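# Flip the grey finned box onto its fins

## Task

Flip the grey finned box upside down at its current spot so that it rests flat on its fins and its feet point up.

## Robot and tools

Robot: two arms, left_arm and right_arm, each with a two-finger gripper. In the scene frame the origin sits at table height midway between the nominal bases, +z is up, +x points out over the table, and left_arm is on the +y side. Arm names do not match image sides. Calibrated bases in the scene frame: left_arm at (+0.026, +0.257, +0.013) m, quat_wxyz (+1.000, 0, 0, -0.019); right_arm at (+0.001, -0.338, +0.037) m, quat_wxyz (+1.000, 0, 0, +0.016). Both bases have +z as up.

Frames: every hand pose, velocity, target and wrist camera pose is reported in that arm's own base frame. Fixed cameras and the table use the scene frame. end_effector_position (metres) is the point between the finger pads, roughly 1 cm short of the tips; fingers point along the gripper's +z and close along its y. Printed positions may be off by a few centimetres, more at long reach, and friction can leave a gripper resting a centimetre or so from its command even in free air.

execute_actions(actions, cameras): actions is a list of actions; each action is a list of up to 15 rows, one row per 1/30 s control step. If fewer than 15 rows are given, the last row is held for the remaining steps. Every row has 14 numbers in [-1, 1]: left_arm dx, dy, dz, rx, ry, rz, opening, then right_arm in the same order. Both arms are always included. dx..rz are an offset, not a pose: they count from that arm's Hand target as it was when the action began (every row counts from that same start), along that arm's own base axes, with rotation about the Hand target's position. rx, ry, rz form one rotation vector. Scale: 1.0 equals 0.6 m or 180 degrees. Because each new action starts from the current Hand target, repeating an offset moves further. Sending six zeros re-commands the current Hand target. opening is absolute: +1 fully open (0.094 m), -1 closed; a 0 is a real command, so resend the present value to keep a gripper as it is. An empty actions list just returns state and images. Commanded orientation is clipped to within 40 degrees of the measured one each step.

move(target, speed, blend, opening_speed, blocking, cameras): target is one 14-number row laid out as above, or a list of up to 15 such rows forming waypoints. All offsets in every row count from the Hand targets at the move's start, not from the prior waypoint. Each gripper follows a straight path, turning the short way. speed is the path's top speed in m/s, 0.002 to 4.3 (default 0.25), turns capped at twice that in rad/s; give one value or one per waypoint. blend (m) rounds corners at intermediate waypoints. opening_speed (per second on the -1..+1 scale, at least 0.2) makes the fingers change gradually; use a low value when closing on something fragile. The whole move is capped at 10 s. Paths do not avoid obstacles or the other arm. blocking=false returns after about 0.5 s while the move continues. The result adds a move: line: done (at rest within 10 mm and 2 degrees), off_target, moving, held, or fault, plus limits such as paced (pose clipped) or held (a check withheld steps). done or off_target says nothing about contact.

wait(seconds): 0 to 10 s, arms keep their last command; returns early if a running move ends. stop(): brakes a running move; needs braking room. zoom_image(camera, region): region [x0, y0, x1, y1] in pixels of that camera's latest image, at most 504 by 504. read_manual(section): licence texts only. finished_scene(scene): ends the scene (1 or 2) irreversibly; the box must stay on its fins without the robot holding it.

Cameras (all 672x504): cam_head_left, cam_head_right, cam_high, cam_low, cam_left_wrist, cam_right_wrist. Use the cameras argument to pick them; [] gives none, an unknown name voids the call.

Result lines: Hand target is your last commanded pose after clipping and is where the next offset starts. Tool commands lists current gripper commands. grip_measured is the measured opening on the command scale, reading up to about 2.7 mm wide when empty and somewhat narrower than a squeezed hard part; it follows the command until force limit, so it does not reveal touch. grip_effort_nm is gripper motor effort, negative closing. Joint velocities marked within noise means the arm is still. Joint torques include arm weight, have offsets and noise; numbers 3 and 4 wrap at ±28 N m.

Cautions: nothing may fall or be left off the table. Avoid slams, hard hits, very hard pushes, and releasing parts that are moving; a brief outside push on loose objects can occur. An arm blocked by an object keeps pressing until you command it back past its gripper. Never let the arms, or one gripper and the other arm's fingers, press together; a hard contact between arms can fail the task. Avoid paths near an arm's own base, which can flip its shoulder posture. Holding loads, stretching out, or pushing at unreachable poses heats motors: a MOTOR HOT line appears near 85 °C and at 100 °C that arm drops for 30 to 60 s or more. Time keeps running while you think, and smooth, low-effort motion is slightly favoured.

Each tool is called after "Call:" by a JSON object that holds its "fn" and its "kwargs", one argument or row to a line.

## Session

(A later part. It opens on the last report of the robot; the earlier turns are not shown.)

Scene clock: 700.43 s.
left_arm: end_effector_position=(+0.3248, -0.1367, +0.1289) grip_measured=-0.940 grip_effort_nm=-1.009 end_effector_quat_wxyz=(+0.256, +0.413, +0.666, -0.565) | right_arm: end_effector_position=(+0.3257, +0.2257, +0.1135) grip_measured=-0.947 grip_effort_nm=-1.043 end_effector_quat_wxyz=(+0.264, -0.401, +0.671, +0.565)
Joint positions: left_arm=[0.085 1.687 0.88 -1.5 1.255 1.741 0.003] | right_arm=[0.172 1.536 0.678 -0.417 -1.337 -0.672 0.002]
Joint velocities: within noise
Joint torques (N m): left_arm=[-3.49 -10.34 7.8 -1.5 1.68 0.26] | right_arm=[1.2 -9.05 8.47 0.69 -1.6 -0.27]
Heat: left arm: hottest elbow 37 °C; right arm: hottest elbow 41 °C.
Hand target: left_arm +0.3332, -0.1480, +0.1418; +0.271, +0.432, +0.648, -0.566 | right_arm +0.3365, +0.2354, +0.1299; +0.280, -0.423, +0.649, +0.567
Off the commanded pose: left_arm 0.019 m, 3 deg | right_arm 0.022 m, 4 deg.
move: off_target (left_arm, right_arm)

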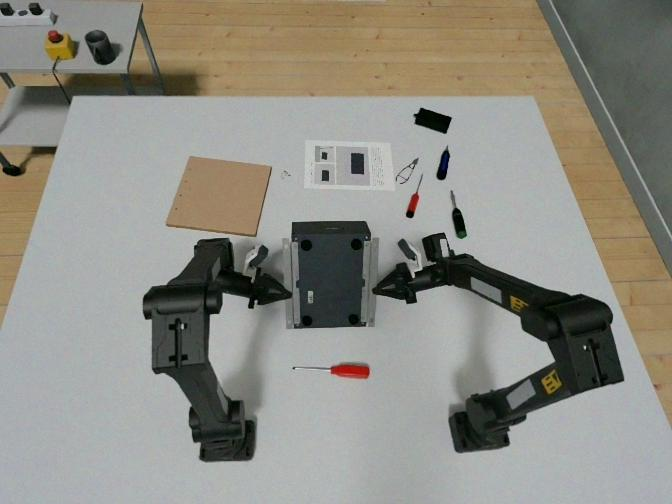

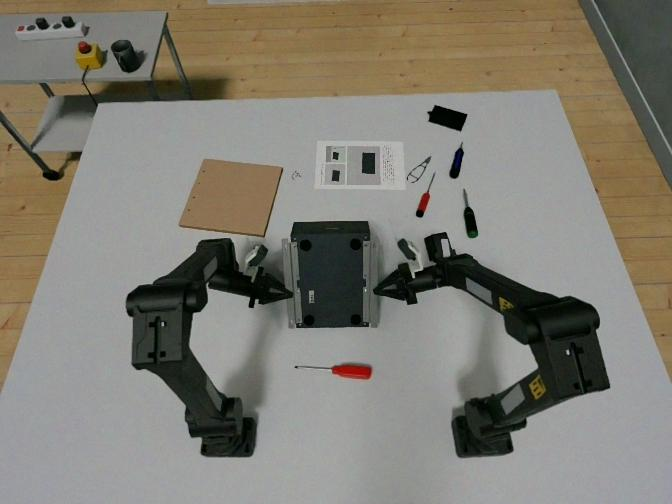

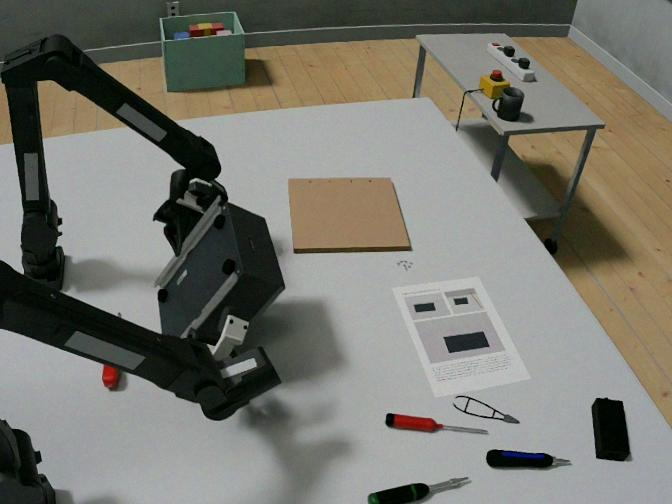

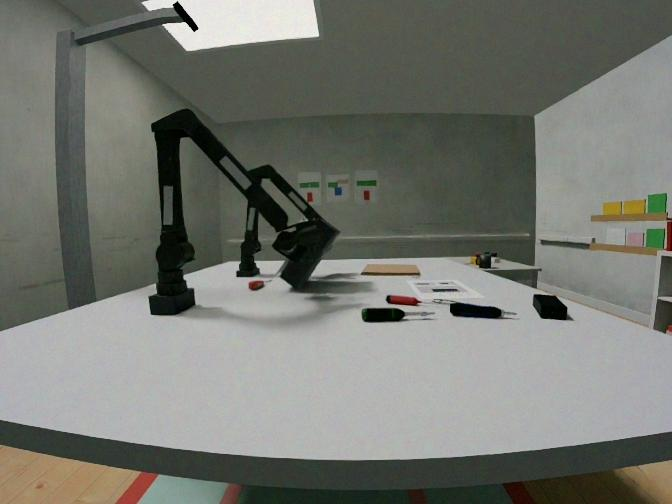

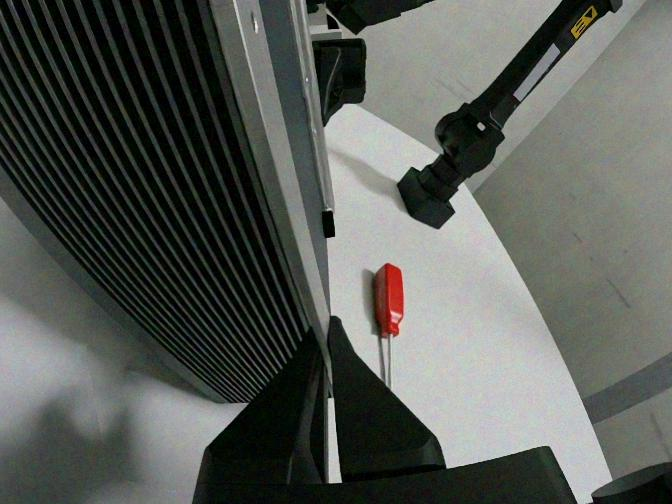

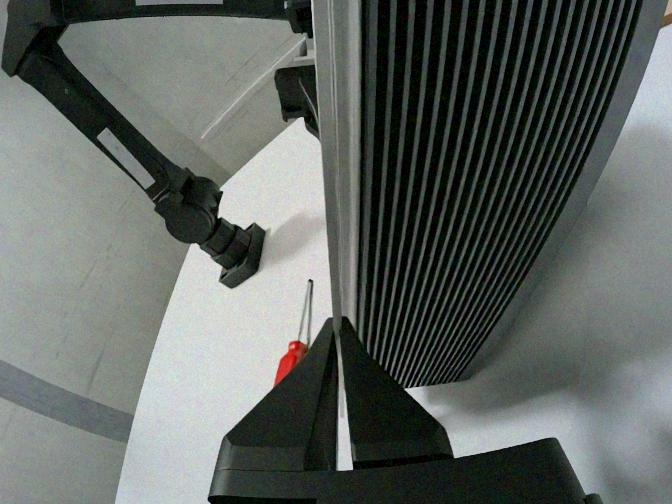

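Call:
{"fn": "move", "kwargs": {
  "target": [
    [0.0667,0.0009,-0.001,-0.0012,0.0833,0,-1,0.0666,-0.0037,-0.001,0.0047,0.0832,0,-1],
    [0.13,0.0018,-0.015,-0.0023,0.1667,0,-1,0.1298,-0.0073,-0.015,0.0093,0.1664,0,-1]
  ],
  "speed": 0.04
}}

Call:
{"fn": "zoom_image", "kwargs": {
  "camera": "cam_high",
  "region": [0, 100, 350, 480]
}}

Scene clock: 716.37 s.
left_arm: end_effector_position=(+0.3859, -0.1364, +0.1093) grip_measured=-0.936 grip_effort_nm=-1.013 end_effector_quat_wxyz=(+0.059, +0.206, +0.743, -0.635) | right_arm: end_effector_position=(+0.3945, +0.2233, +0.0918) grip_measured=-0.947 grip_effort_nm=-1.048 end_effector_quat_wxyz=(+0.060, -0.204, +0.720, +0.661)
Joint positions: left_arm=[0.073 1.914 1.1 -1.67 1.259 1.3 0.003] | right_arm=[0.131 1.899 1.048 -1.142 -1.439 -0.793 0.003]
Joint velocities: within noise
Joint torques (N m): left_arm=[-2.84 -14.86 10.02 -1.01 2.08 0.74] | right_arm=[-0.03 -16.44 8.42 -0.35 -1.99 -0.92]
Heat: left arm: hottest elbow 38 °C; right arm: hottest elbow 42 °C.
Hand target: left_arm +0.4112, -0.1469, +0.1329; +0.096, +0.269, +0.694, -0.661 | right_arm +0.4144, +0.2310, +0.1210; +0.109, -0.258, +0.691, +0.667
Off the commanded pose: left_arm 0.036 m, 11 deg | right_arm 0.036 m, 9 deg.
joint sent to its limit (left arm) — joint 4 (wrist pitch), lower limit. The joint targets are off in orientation, not in position.
move: off_target (left_arm, right_arm)

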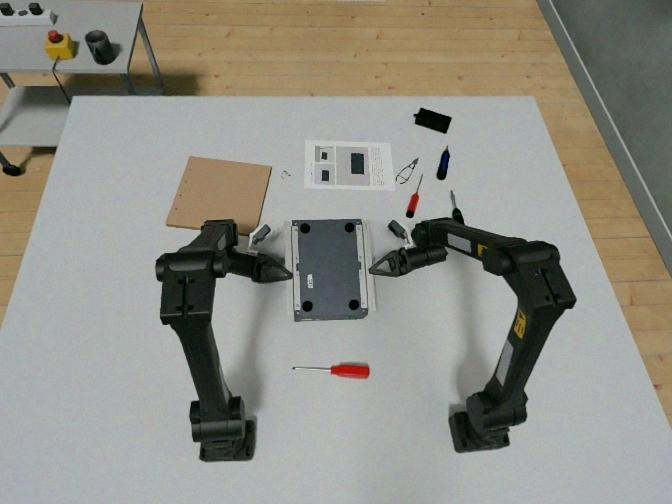

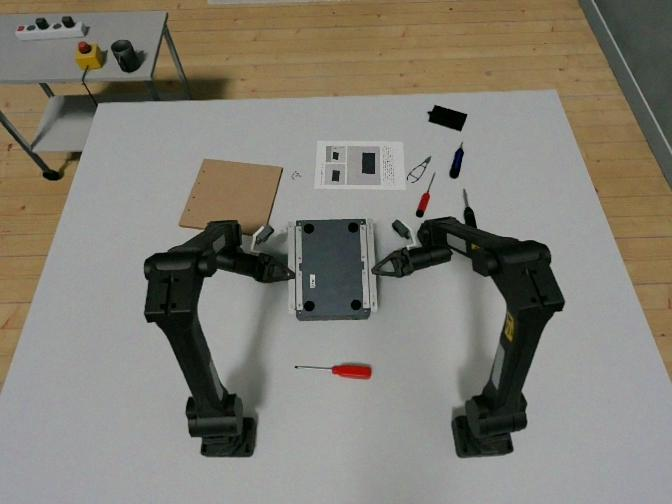

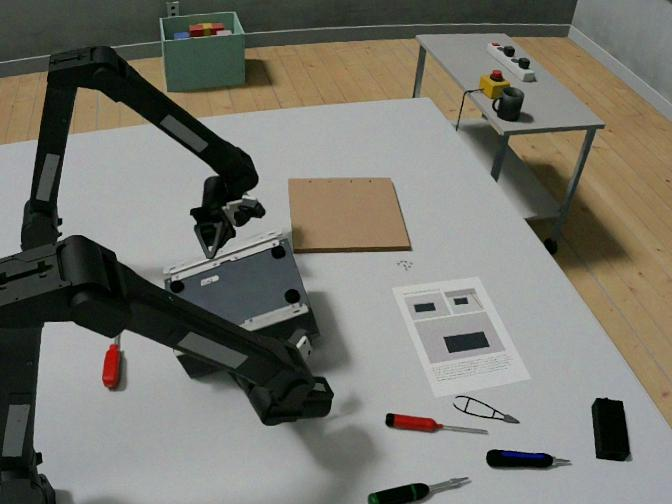

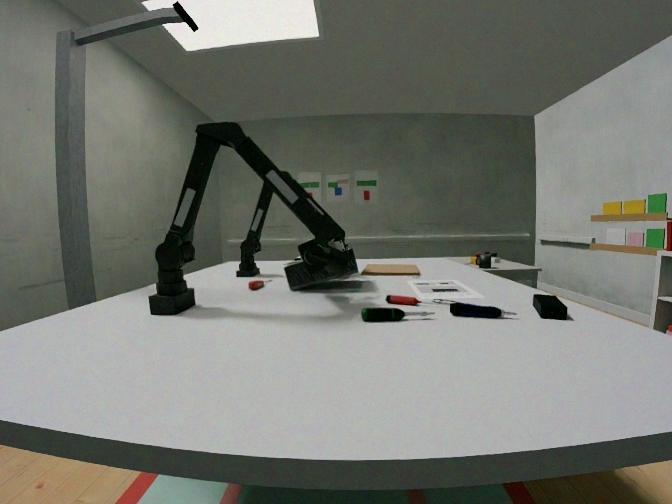

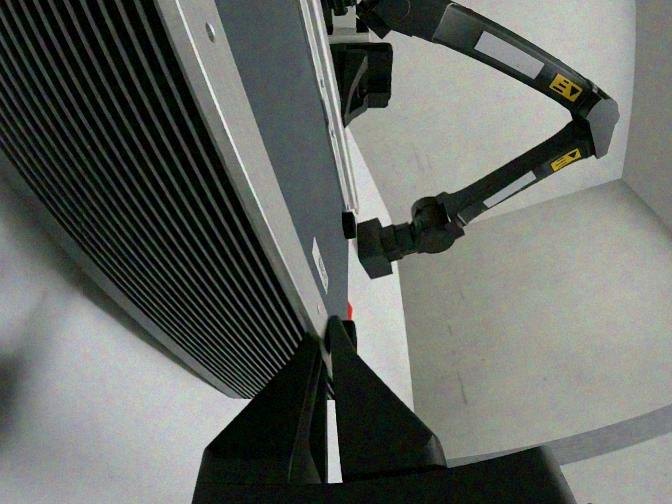

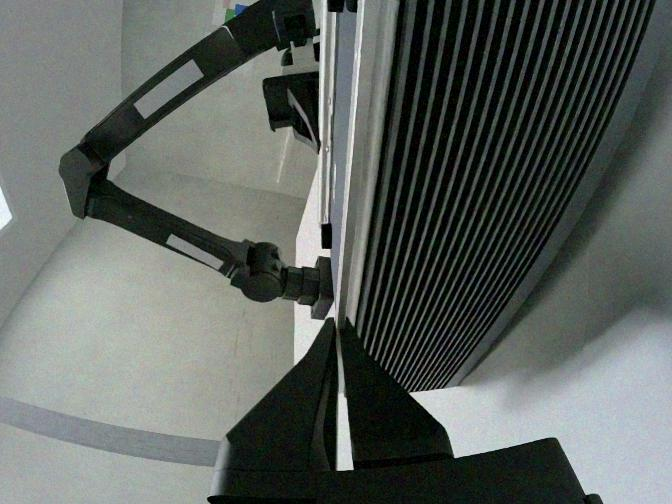

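Scaled by 1.326.

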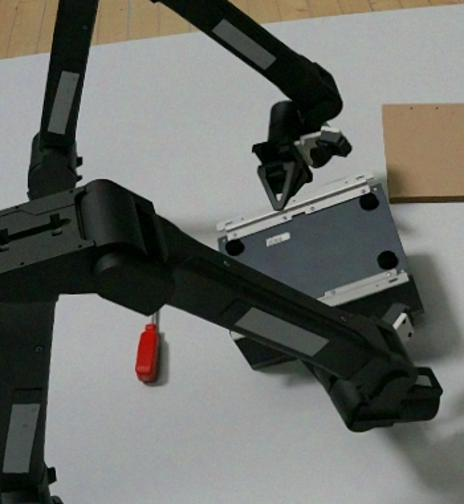

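Call:
{"fn": "move", "kwargs": {
  "target": [
    [0.025,0.0004,-0.035,-0.0008,0.0556,0,-1,0.025,-0.0014,-0.035,0.003,0.0555,0,-1],
    [0.05,0.0007,-0.08,-0.0016,0.111,0,-1,0.05,-0.0028,-0.085,0.006,0.111,0,-1]
  ],
  "speed": 0.025
}}

Call:
{"fn": "zoom_image", "kwargs": {
  "camera": "cam_high",
  "region": [0, 100, 350, 480]
}}

Call:
{"fn": "zoom_image", "kwargs": {
  "camera": "cam_low",
  "region": [200, 180, 460, 340]
}}

Scene clock: 737.77 s.
left_arm: end_effector_position=(+0.4137, -0.1368, +0.0850) grip_measured=-0.931 grip_effort_nm=-1.013 end_effector_quat_wxyz=(-0.024, +0.094, +0.755, -0.648) | right_arm: end_effector_position=(+0.4287, +0.2212, +0.0648) grip_measured=-0.945 grip_effort_nm=-1.038 end_effector_quat_wxyz=(-0.033, -0.099, +0.716, +0.691)
Joint positions: left_arm=[0.071 2.026 1.18 -1.683 1.291 1.065 0.003] | right_arm=[0.114 2.154 1.26 -1.692 -1.488 -1.107 0.003]
Joint velocities: within noise
Joint torques (N m): left_arm=[-2.73 -11.4 10.35 -0.53 2.04 0.47] | right_arm=[-0.21 -15.21 7.32 -0.4 -1.12 -0.64]
Heat: left arm: hottest elbow 40 °C; right arm: hottest elbow 42 °C.
Hand target: left_arm +0.4413, -0.1465, +0.0849; -0.025, +0.150, +0.698, -0.699 | right_arm +0.4445, +0.2293, +0.0699; -0.010, -0.137, +0.693, +0.708
Off the commanded pose: left_arm 0.029 m, 11 deg | right_arm 0.018 m, 6 deg.
joint read past its limit (left arm) — joint 4 (wrist pitch), lower limit.
joint read past its limit (right arm) — joint 4 (wrist pitch), lower limit.
joint sent to its limit (left arm) — joint 4 (wrist pitch), lower limit. The joint targets are off in orientation, not in position.
joint sent to its limit (right arm) — joint 4 (wrist pitch), lower limit. The joint targets are off in orientation, not in position.
move: off_target (left_arm, right_arm)

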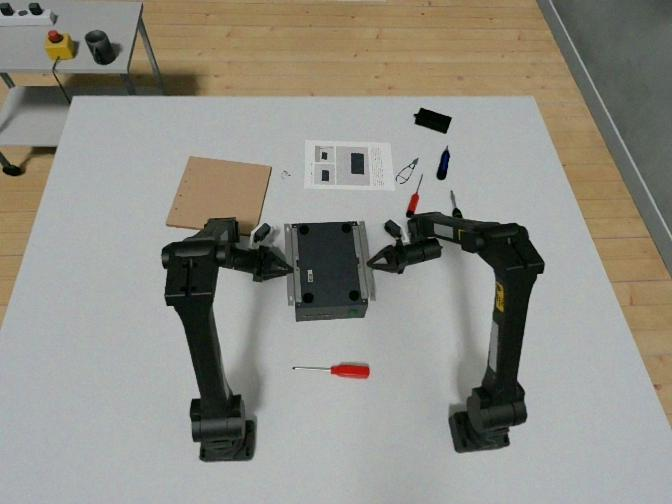

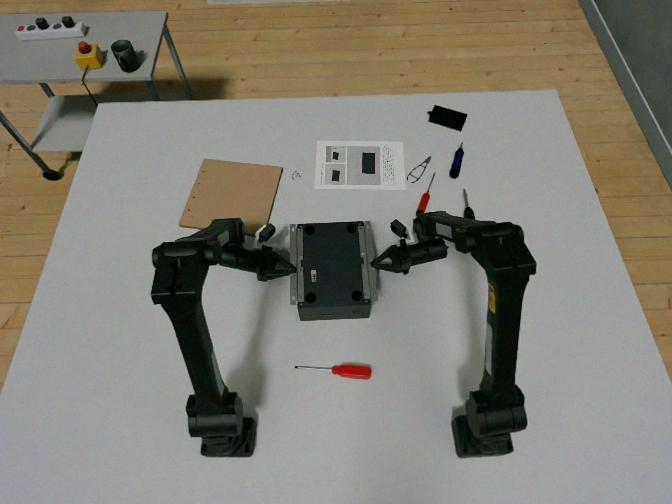

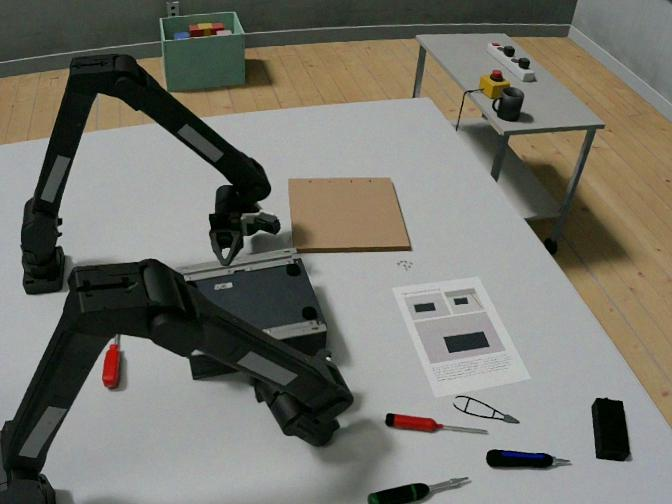

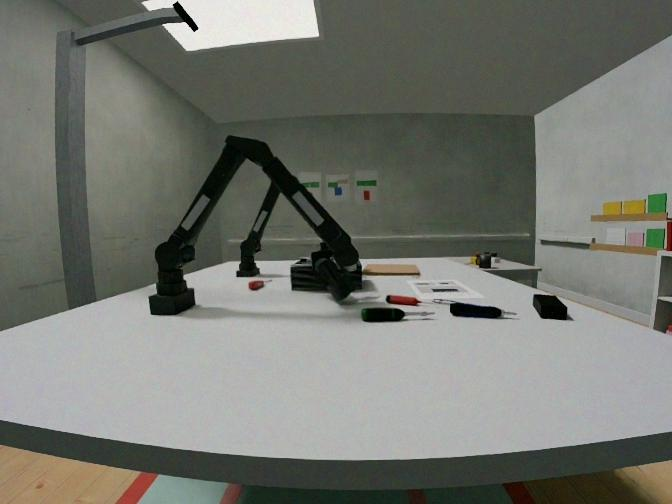

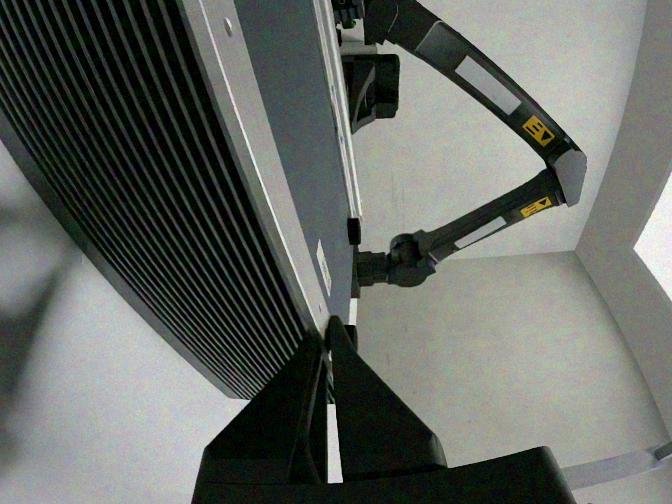

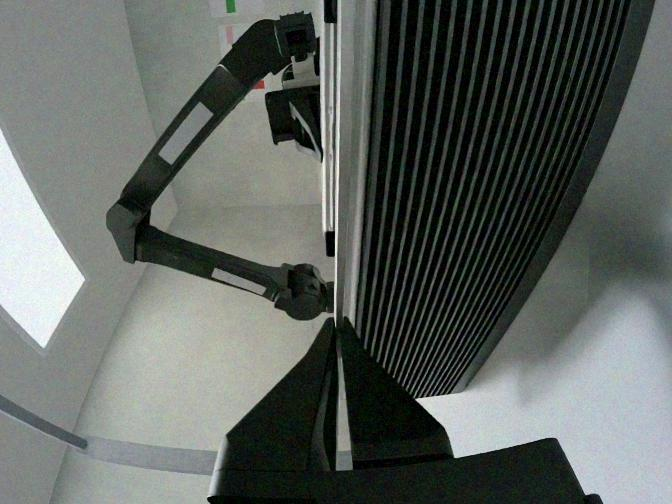

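Scaled by 1.326.

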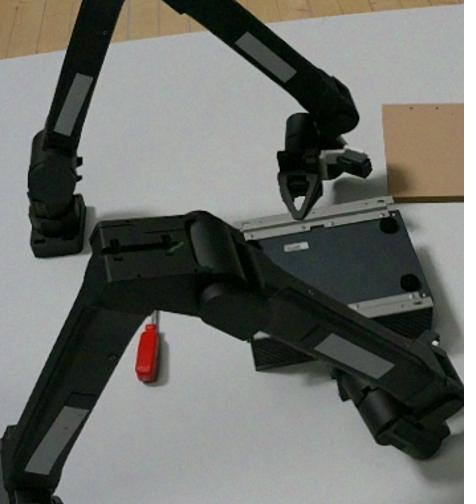

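Scaled by 1.938.

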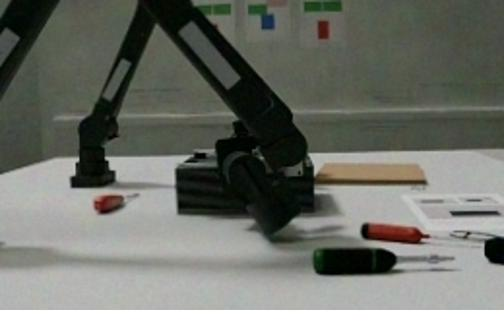

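Call:
{"fn": "move", "kwargs": {
  "target": [-0.02,0,-0.045,0,0,0,-1,-0.01,0,-0.04,0,0,0,-1],
  "speed": 0.025
}}

Call:
{"fn": "zoom_image", "kwargs": {
  "camera": "cam_low",
  "region": [240, 200, 420, 320]
}}

Scene clock: 746.83 s.
left_arm: end_effector_position=(+0.4140, -0.1369, +0.0834) grip_measured=-0.931 grip_effort_nm=-1.013 end_effector_quat_wxyz=(-0.015, +0.103, +0.753, -0.650) | right_arm: end_effector_position=(+0.4295, +0.2214, +0.0626) grip_measured=-0.945 grip_effort_nm=-1.043 end_effector_quat_wxyz=(-0.020, -0.107, +0.713, +0.693)
Joint positions: left_arm=[0.071 2.031 1.18 -1.683 1.294 1.096 0.003] | right_arm=[0.114 2.161 1.26 -1.692 -1.496 -1.144 0.003]
Joint velocities: within noise
Joint torques (N m): left_arm=[-2.67 -7.41 8.42 -0.51 1.6 0.89] | right_arm=[0.38 -11.4 6.86 -0.39 -0.7 -0.84]
Heat: left arm: hottest elbow 41 °C; right arm: hottest elbow 41 °C.
Hand target: left_arm +0.4293, -0.1465, +0.0580; -0.025, +0.150, +0.698, -0.699 | right_arm +0.4384, +0.2294, +0.0459; -0.010, -0.138, +0.693, +0.708
Off the commanded pose: left_arm 0.031 m, 10 deg | right_arm 0.021 m, 5 deg.
joint read past its limit (left arm) — joint 4 (wrist pitch), lower limit.
joint read past its limit (right arm) — joint 4 (wrist pitch), lower limit.
joint sent to its limit (left arm) — joint 4 (wrist pitch), lower limit. The joint targets are off in orientation, not in position.
joint sent to its limit (right arm) — joint 4 (wrist pitch), lower limit. The joint targets are off in orientation, not in position.
move: off_target (left_arm, right_arm)

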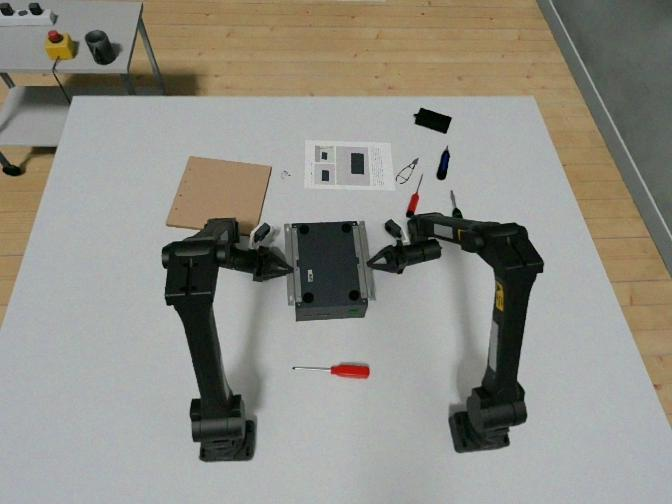

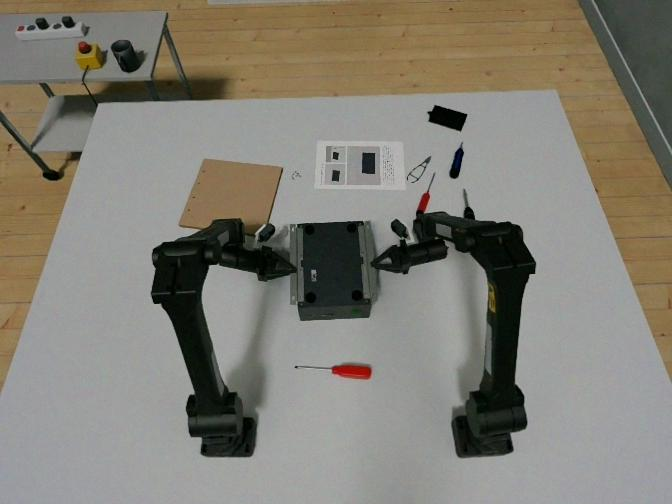

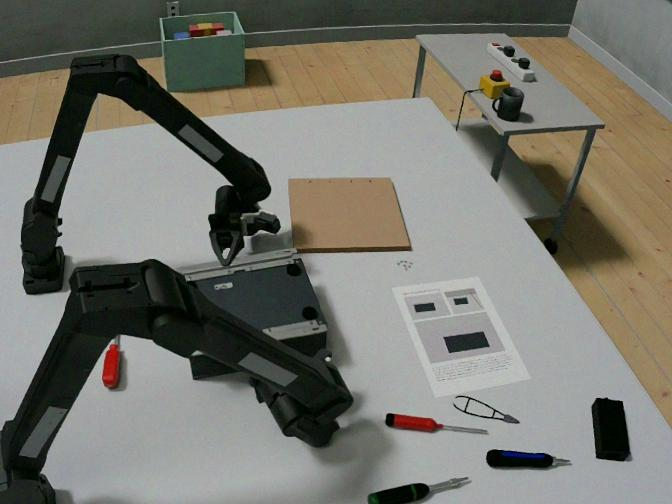

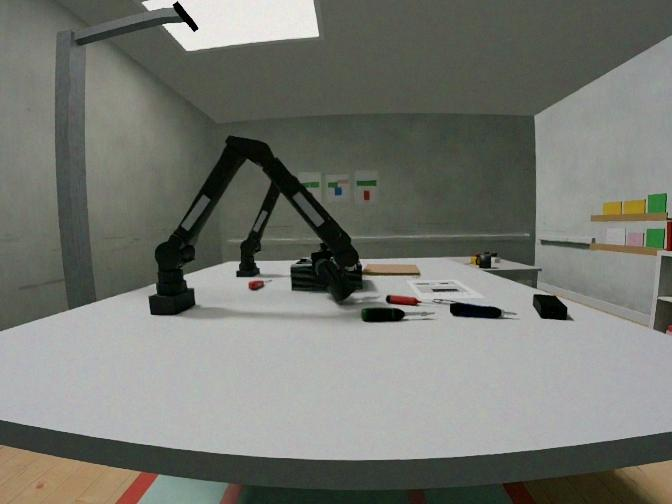

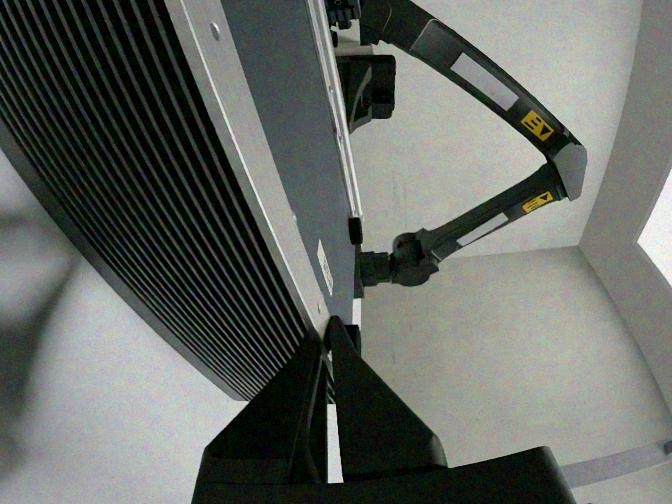

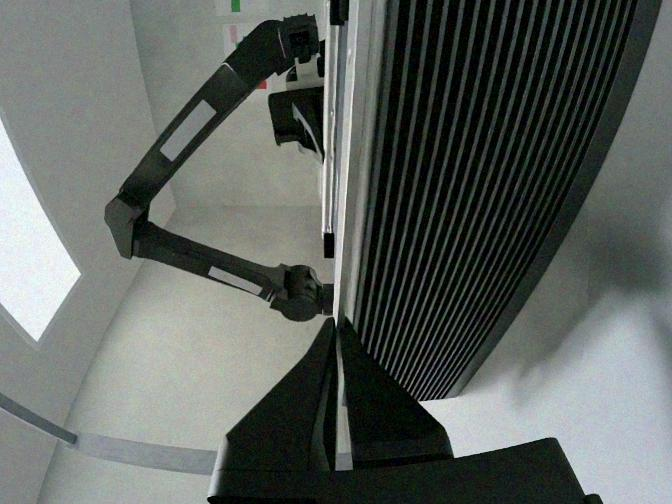

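Scaled by 2.800.

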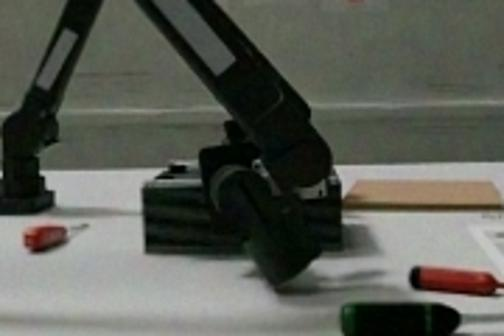

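Call:
{"fn": "move", "kwargs": {
  "target": [-0.01,0,-0.035,0,0.03,0,-1,-0.01,0,-0.035,0,0.03,0,-1],
  "speed": 0.025
}}

Scene clock: 755.90 s.
left_arm: end_effector_position=(+0.4158, -0.1372, +0.0818) grip_measured=-0.931 grip_effort_nm=-1.004 end_effector_quat_wxyz=(-0.012, +0.096, +0.751, -0.653) | right_arm: end_effector_position=(+0.4318, +0.2208, +0.0615) grip_measured=-0.945 grip_effort_nm=-1.043 end_effector_quat_wxyz=(-0.020, -0.096, +0.711, +0.696)
Joint positions: left_arm=[0.071 2.039 1.18 -1.683 1.309 1.097 0.003] | right_arm=[0.112 2.167 1.26 -1.692 -1.512 -1.136 0.003]
Joint velocities: within noise
Joint torques (N m): left_arm=[-2.55 -4.54 7.24 -0.53 1.15 0.57] | right_arm=[0.32 -8.41 5.78 -0.55 -0.46 -0.53]
Heat: left arm: hottest elbow 40 °C; right arm: hottest elbow 41 °C.
Hand target: left_arm +0.4232, -0.1465, +0.0368; -0.058, +0.117, +0.696, -0.706 | right_arm +0.4325, +0.2293, +0.0250; -0.043, -0.104, +0.691, +0.714
Off the commanded pose: left_arm 0.046 m, 10 deg | right_arm 0.038 m, 4 deg.
joint read past its limit (left arm) — joint 4 (wrist pitch), lower limit.
joint read past its limit (right arm) — joint 4 (wrist pitch), lower limit.
joint sent to its limit (left arm) — joint 4 (wrist pitch), lower limit. The joint targets are off in position and orientation.
joint sent to its limit (right arm) — joint 4 (wrist pitch), lower limit. The joint targets are off in position and orientation.
move: off_target (left_arm, right_arm)

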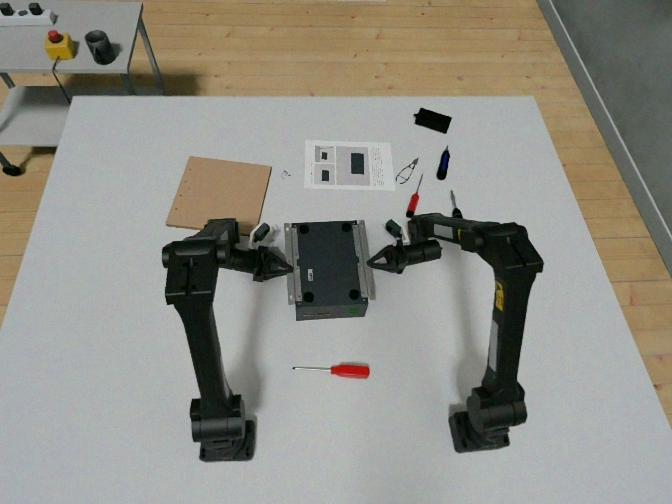

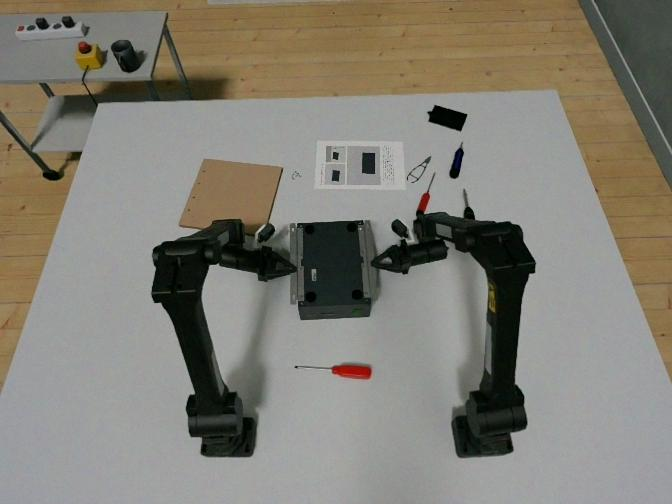

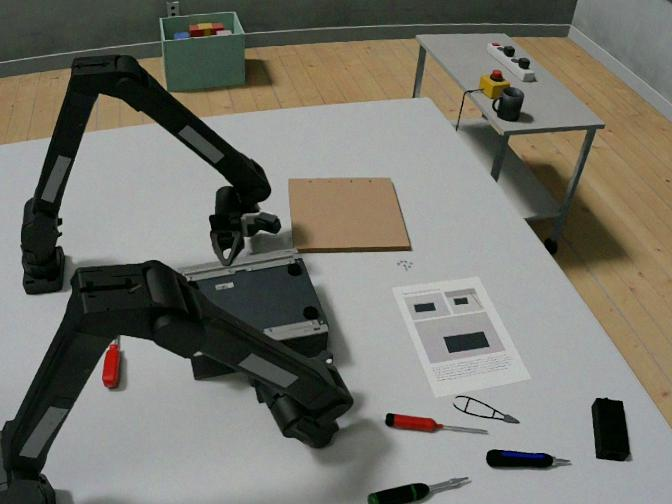

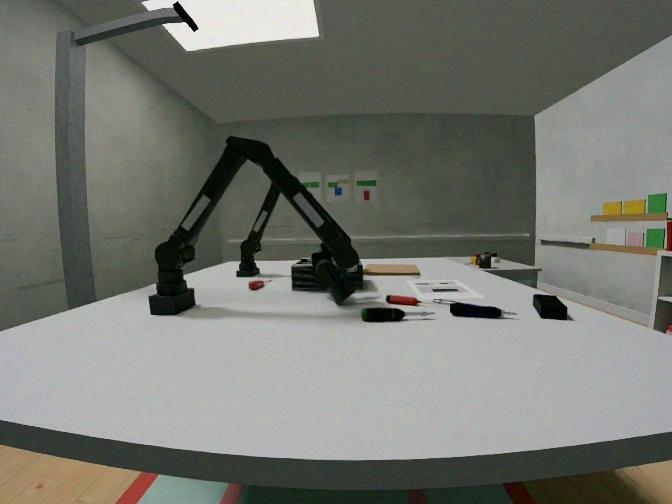

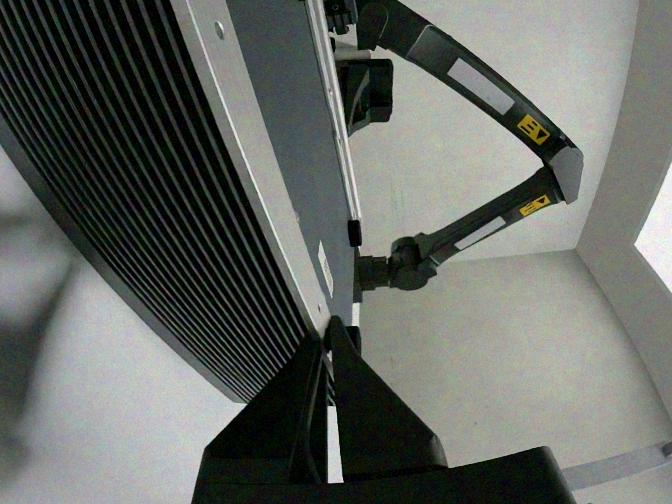

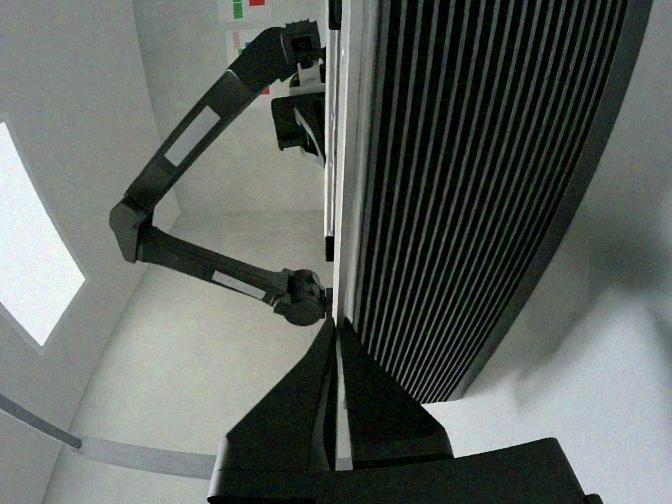

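Call:
{"fn": "move", "kwargs": {
  "target": [
    [-0.012,0.015,0.065,0,0,0,-1,-0.001,-0.014,0.055,0,0,0,-1],
    [-0.012,0.015,0.065,0,0,0,-0.6,-0.001,-0.014,0.055,0,0,0,-0.6]
  ],
  "speed": 0.05,
  "opening_speed": 0.2
}}

Scene clock: 776.73 s.
left_arm: end_effector_position=(+0.4157, -0.1365, +0.0839) grip_measured=-0.604 grip_effort_nm=0.164 end_effector_quat_wxyz=(-0.015, +0.088, +0.751, -0.654) | right_arm: end_effector_position=(+0.4311, +0.2205, +0.0627) grip_measured=-0.602 grip_effort_nm=0.066 end_effector_quat_wxyz=(-0.030, -0.090, +0.714, +0.694)
Joint positions: left_arm=[0.074 2.033 1.176 -1.683 1.314 1.079 0.019] | right_arm=[0.112 2.163 1.26 -1.692 -1.504 -1.108 0.019]
Joint velocities: within noise
Joint torques (N m): left_arm=[-1.14 -12.45 5.03 -0.53 0.54 0.02] | right_arm=[0.09 -14.68 4.3 -0.54 -0.3 -0.19]
Heat: left arm: hottest elbow 39 °C; right arm: hottest elbow 40 °C.
Hand target: left_arm +0.4160, -0.1376, +0.0758; -0.058, +0.117, +0.696, -0.706 | right_arm +0.4318, +0.2210, +0.0580; -0.043, -0.104, +0.691, +0.714
Off the commanded pose: left_arm 0.008 m, 10 deg | right_arm 0.005 m, 4 deg.
joint read past its limit (left arm) — joint 4 (wrist pitch), lower limit.
joint read past its limit (right arm) — joint 4 (wrist pitch), lower limit.
joint sent to its limit (left arm) — joint 4 (wrist pitch), lower limit. The joint targets are off in orientation, not in position.
joint sent to its limit (right arm) — joint 4 (wrist pitch), lower limit. The joint targets are off in orientation, not in position.
move: off_target (left_arm, right_arm); target 2's new opening was sent with left_arm's hand 0.008 m and 11 deg from that target

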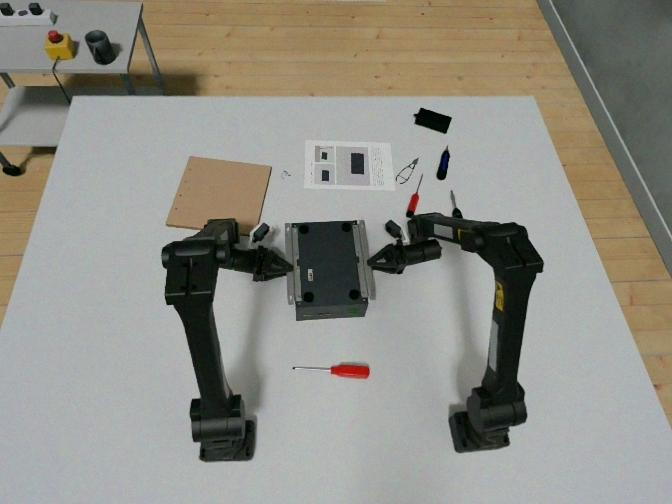

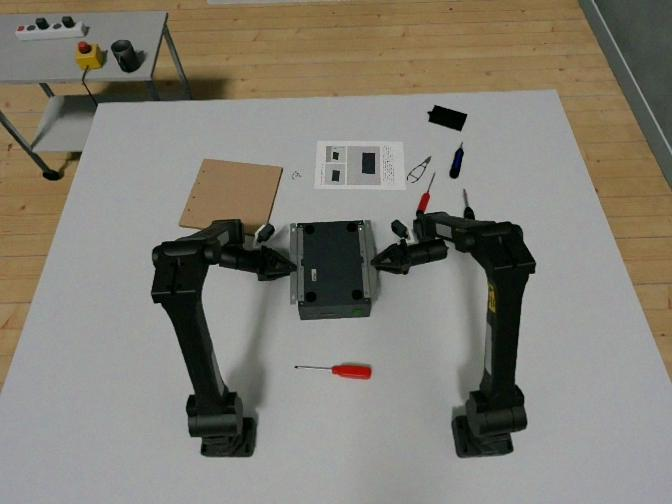

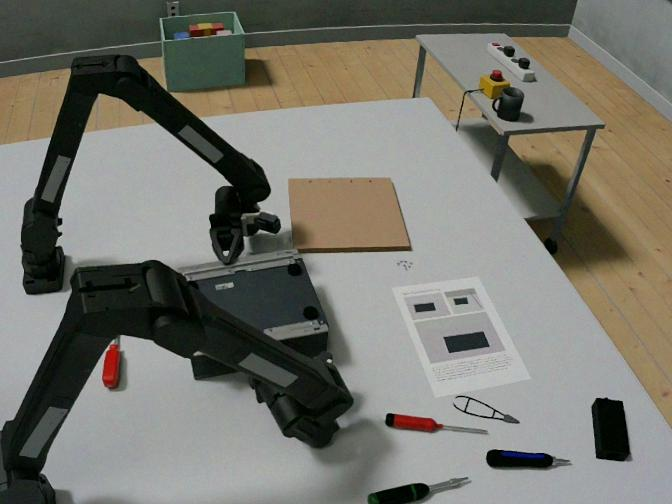

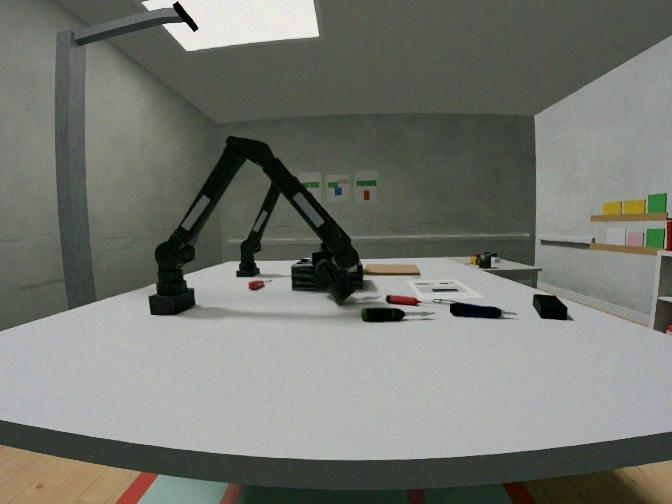

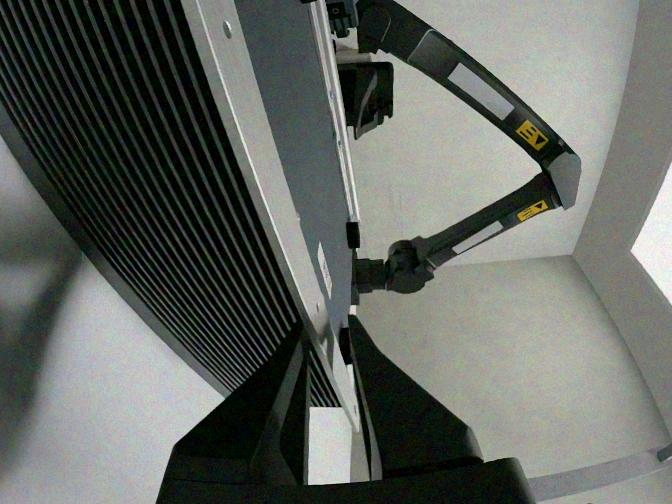

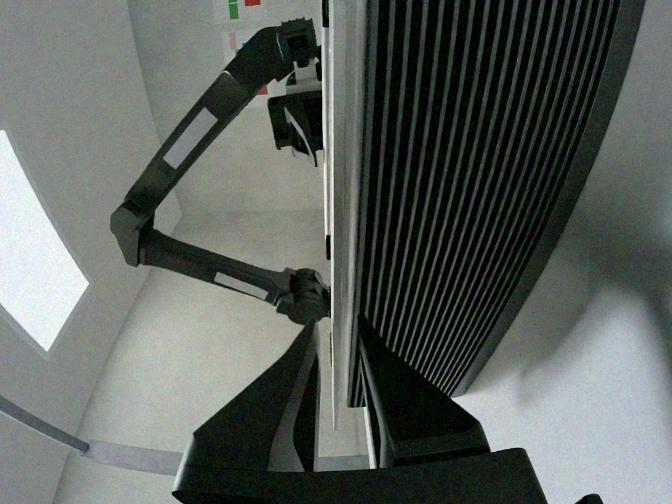

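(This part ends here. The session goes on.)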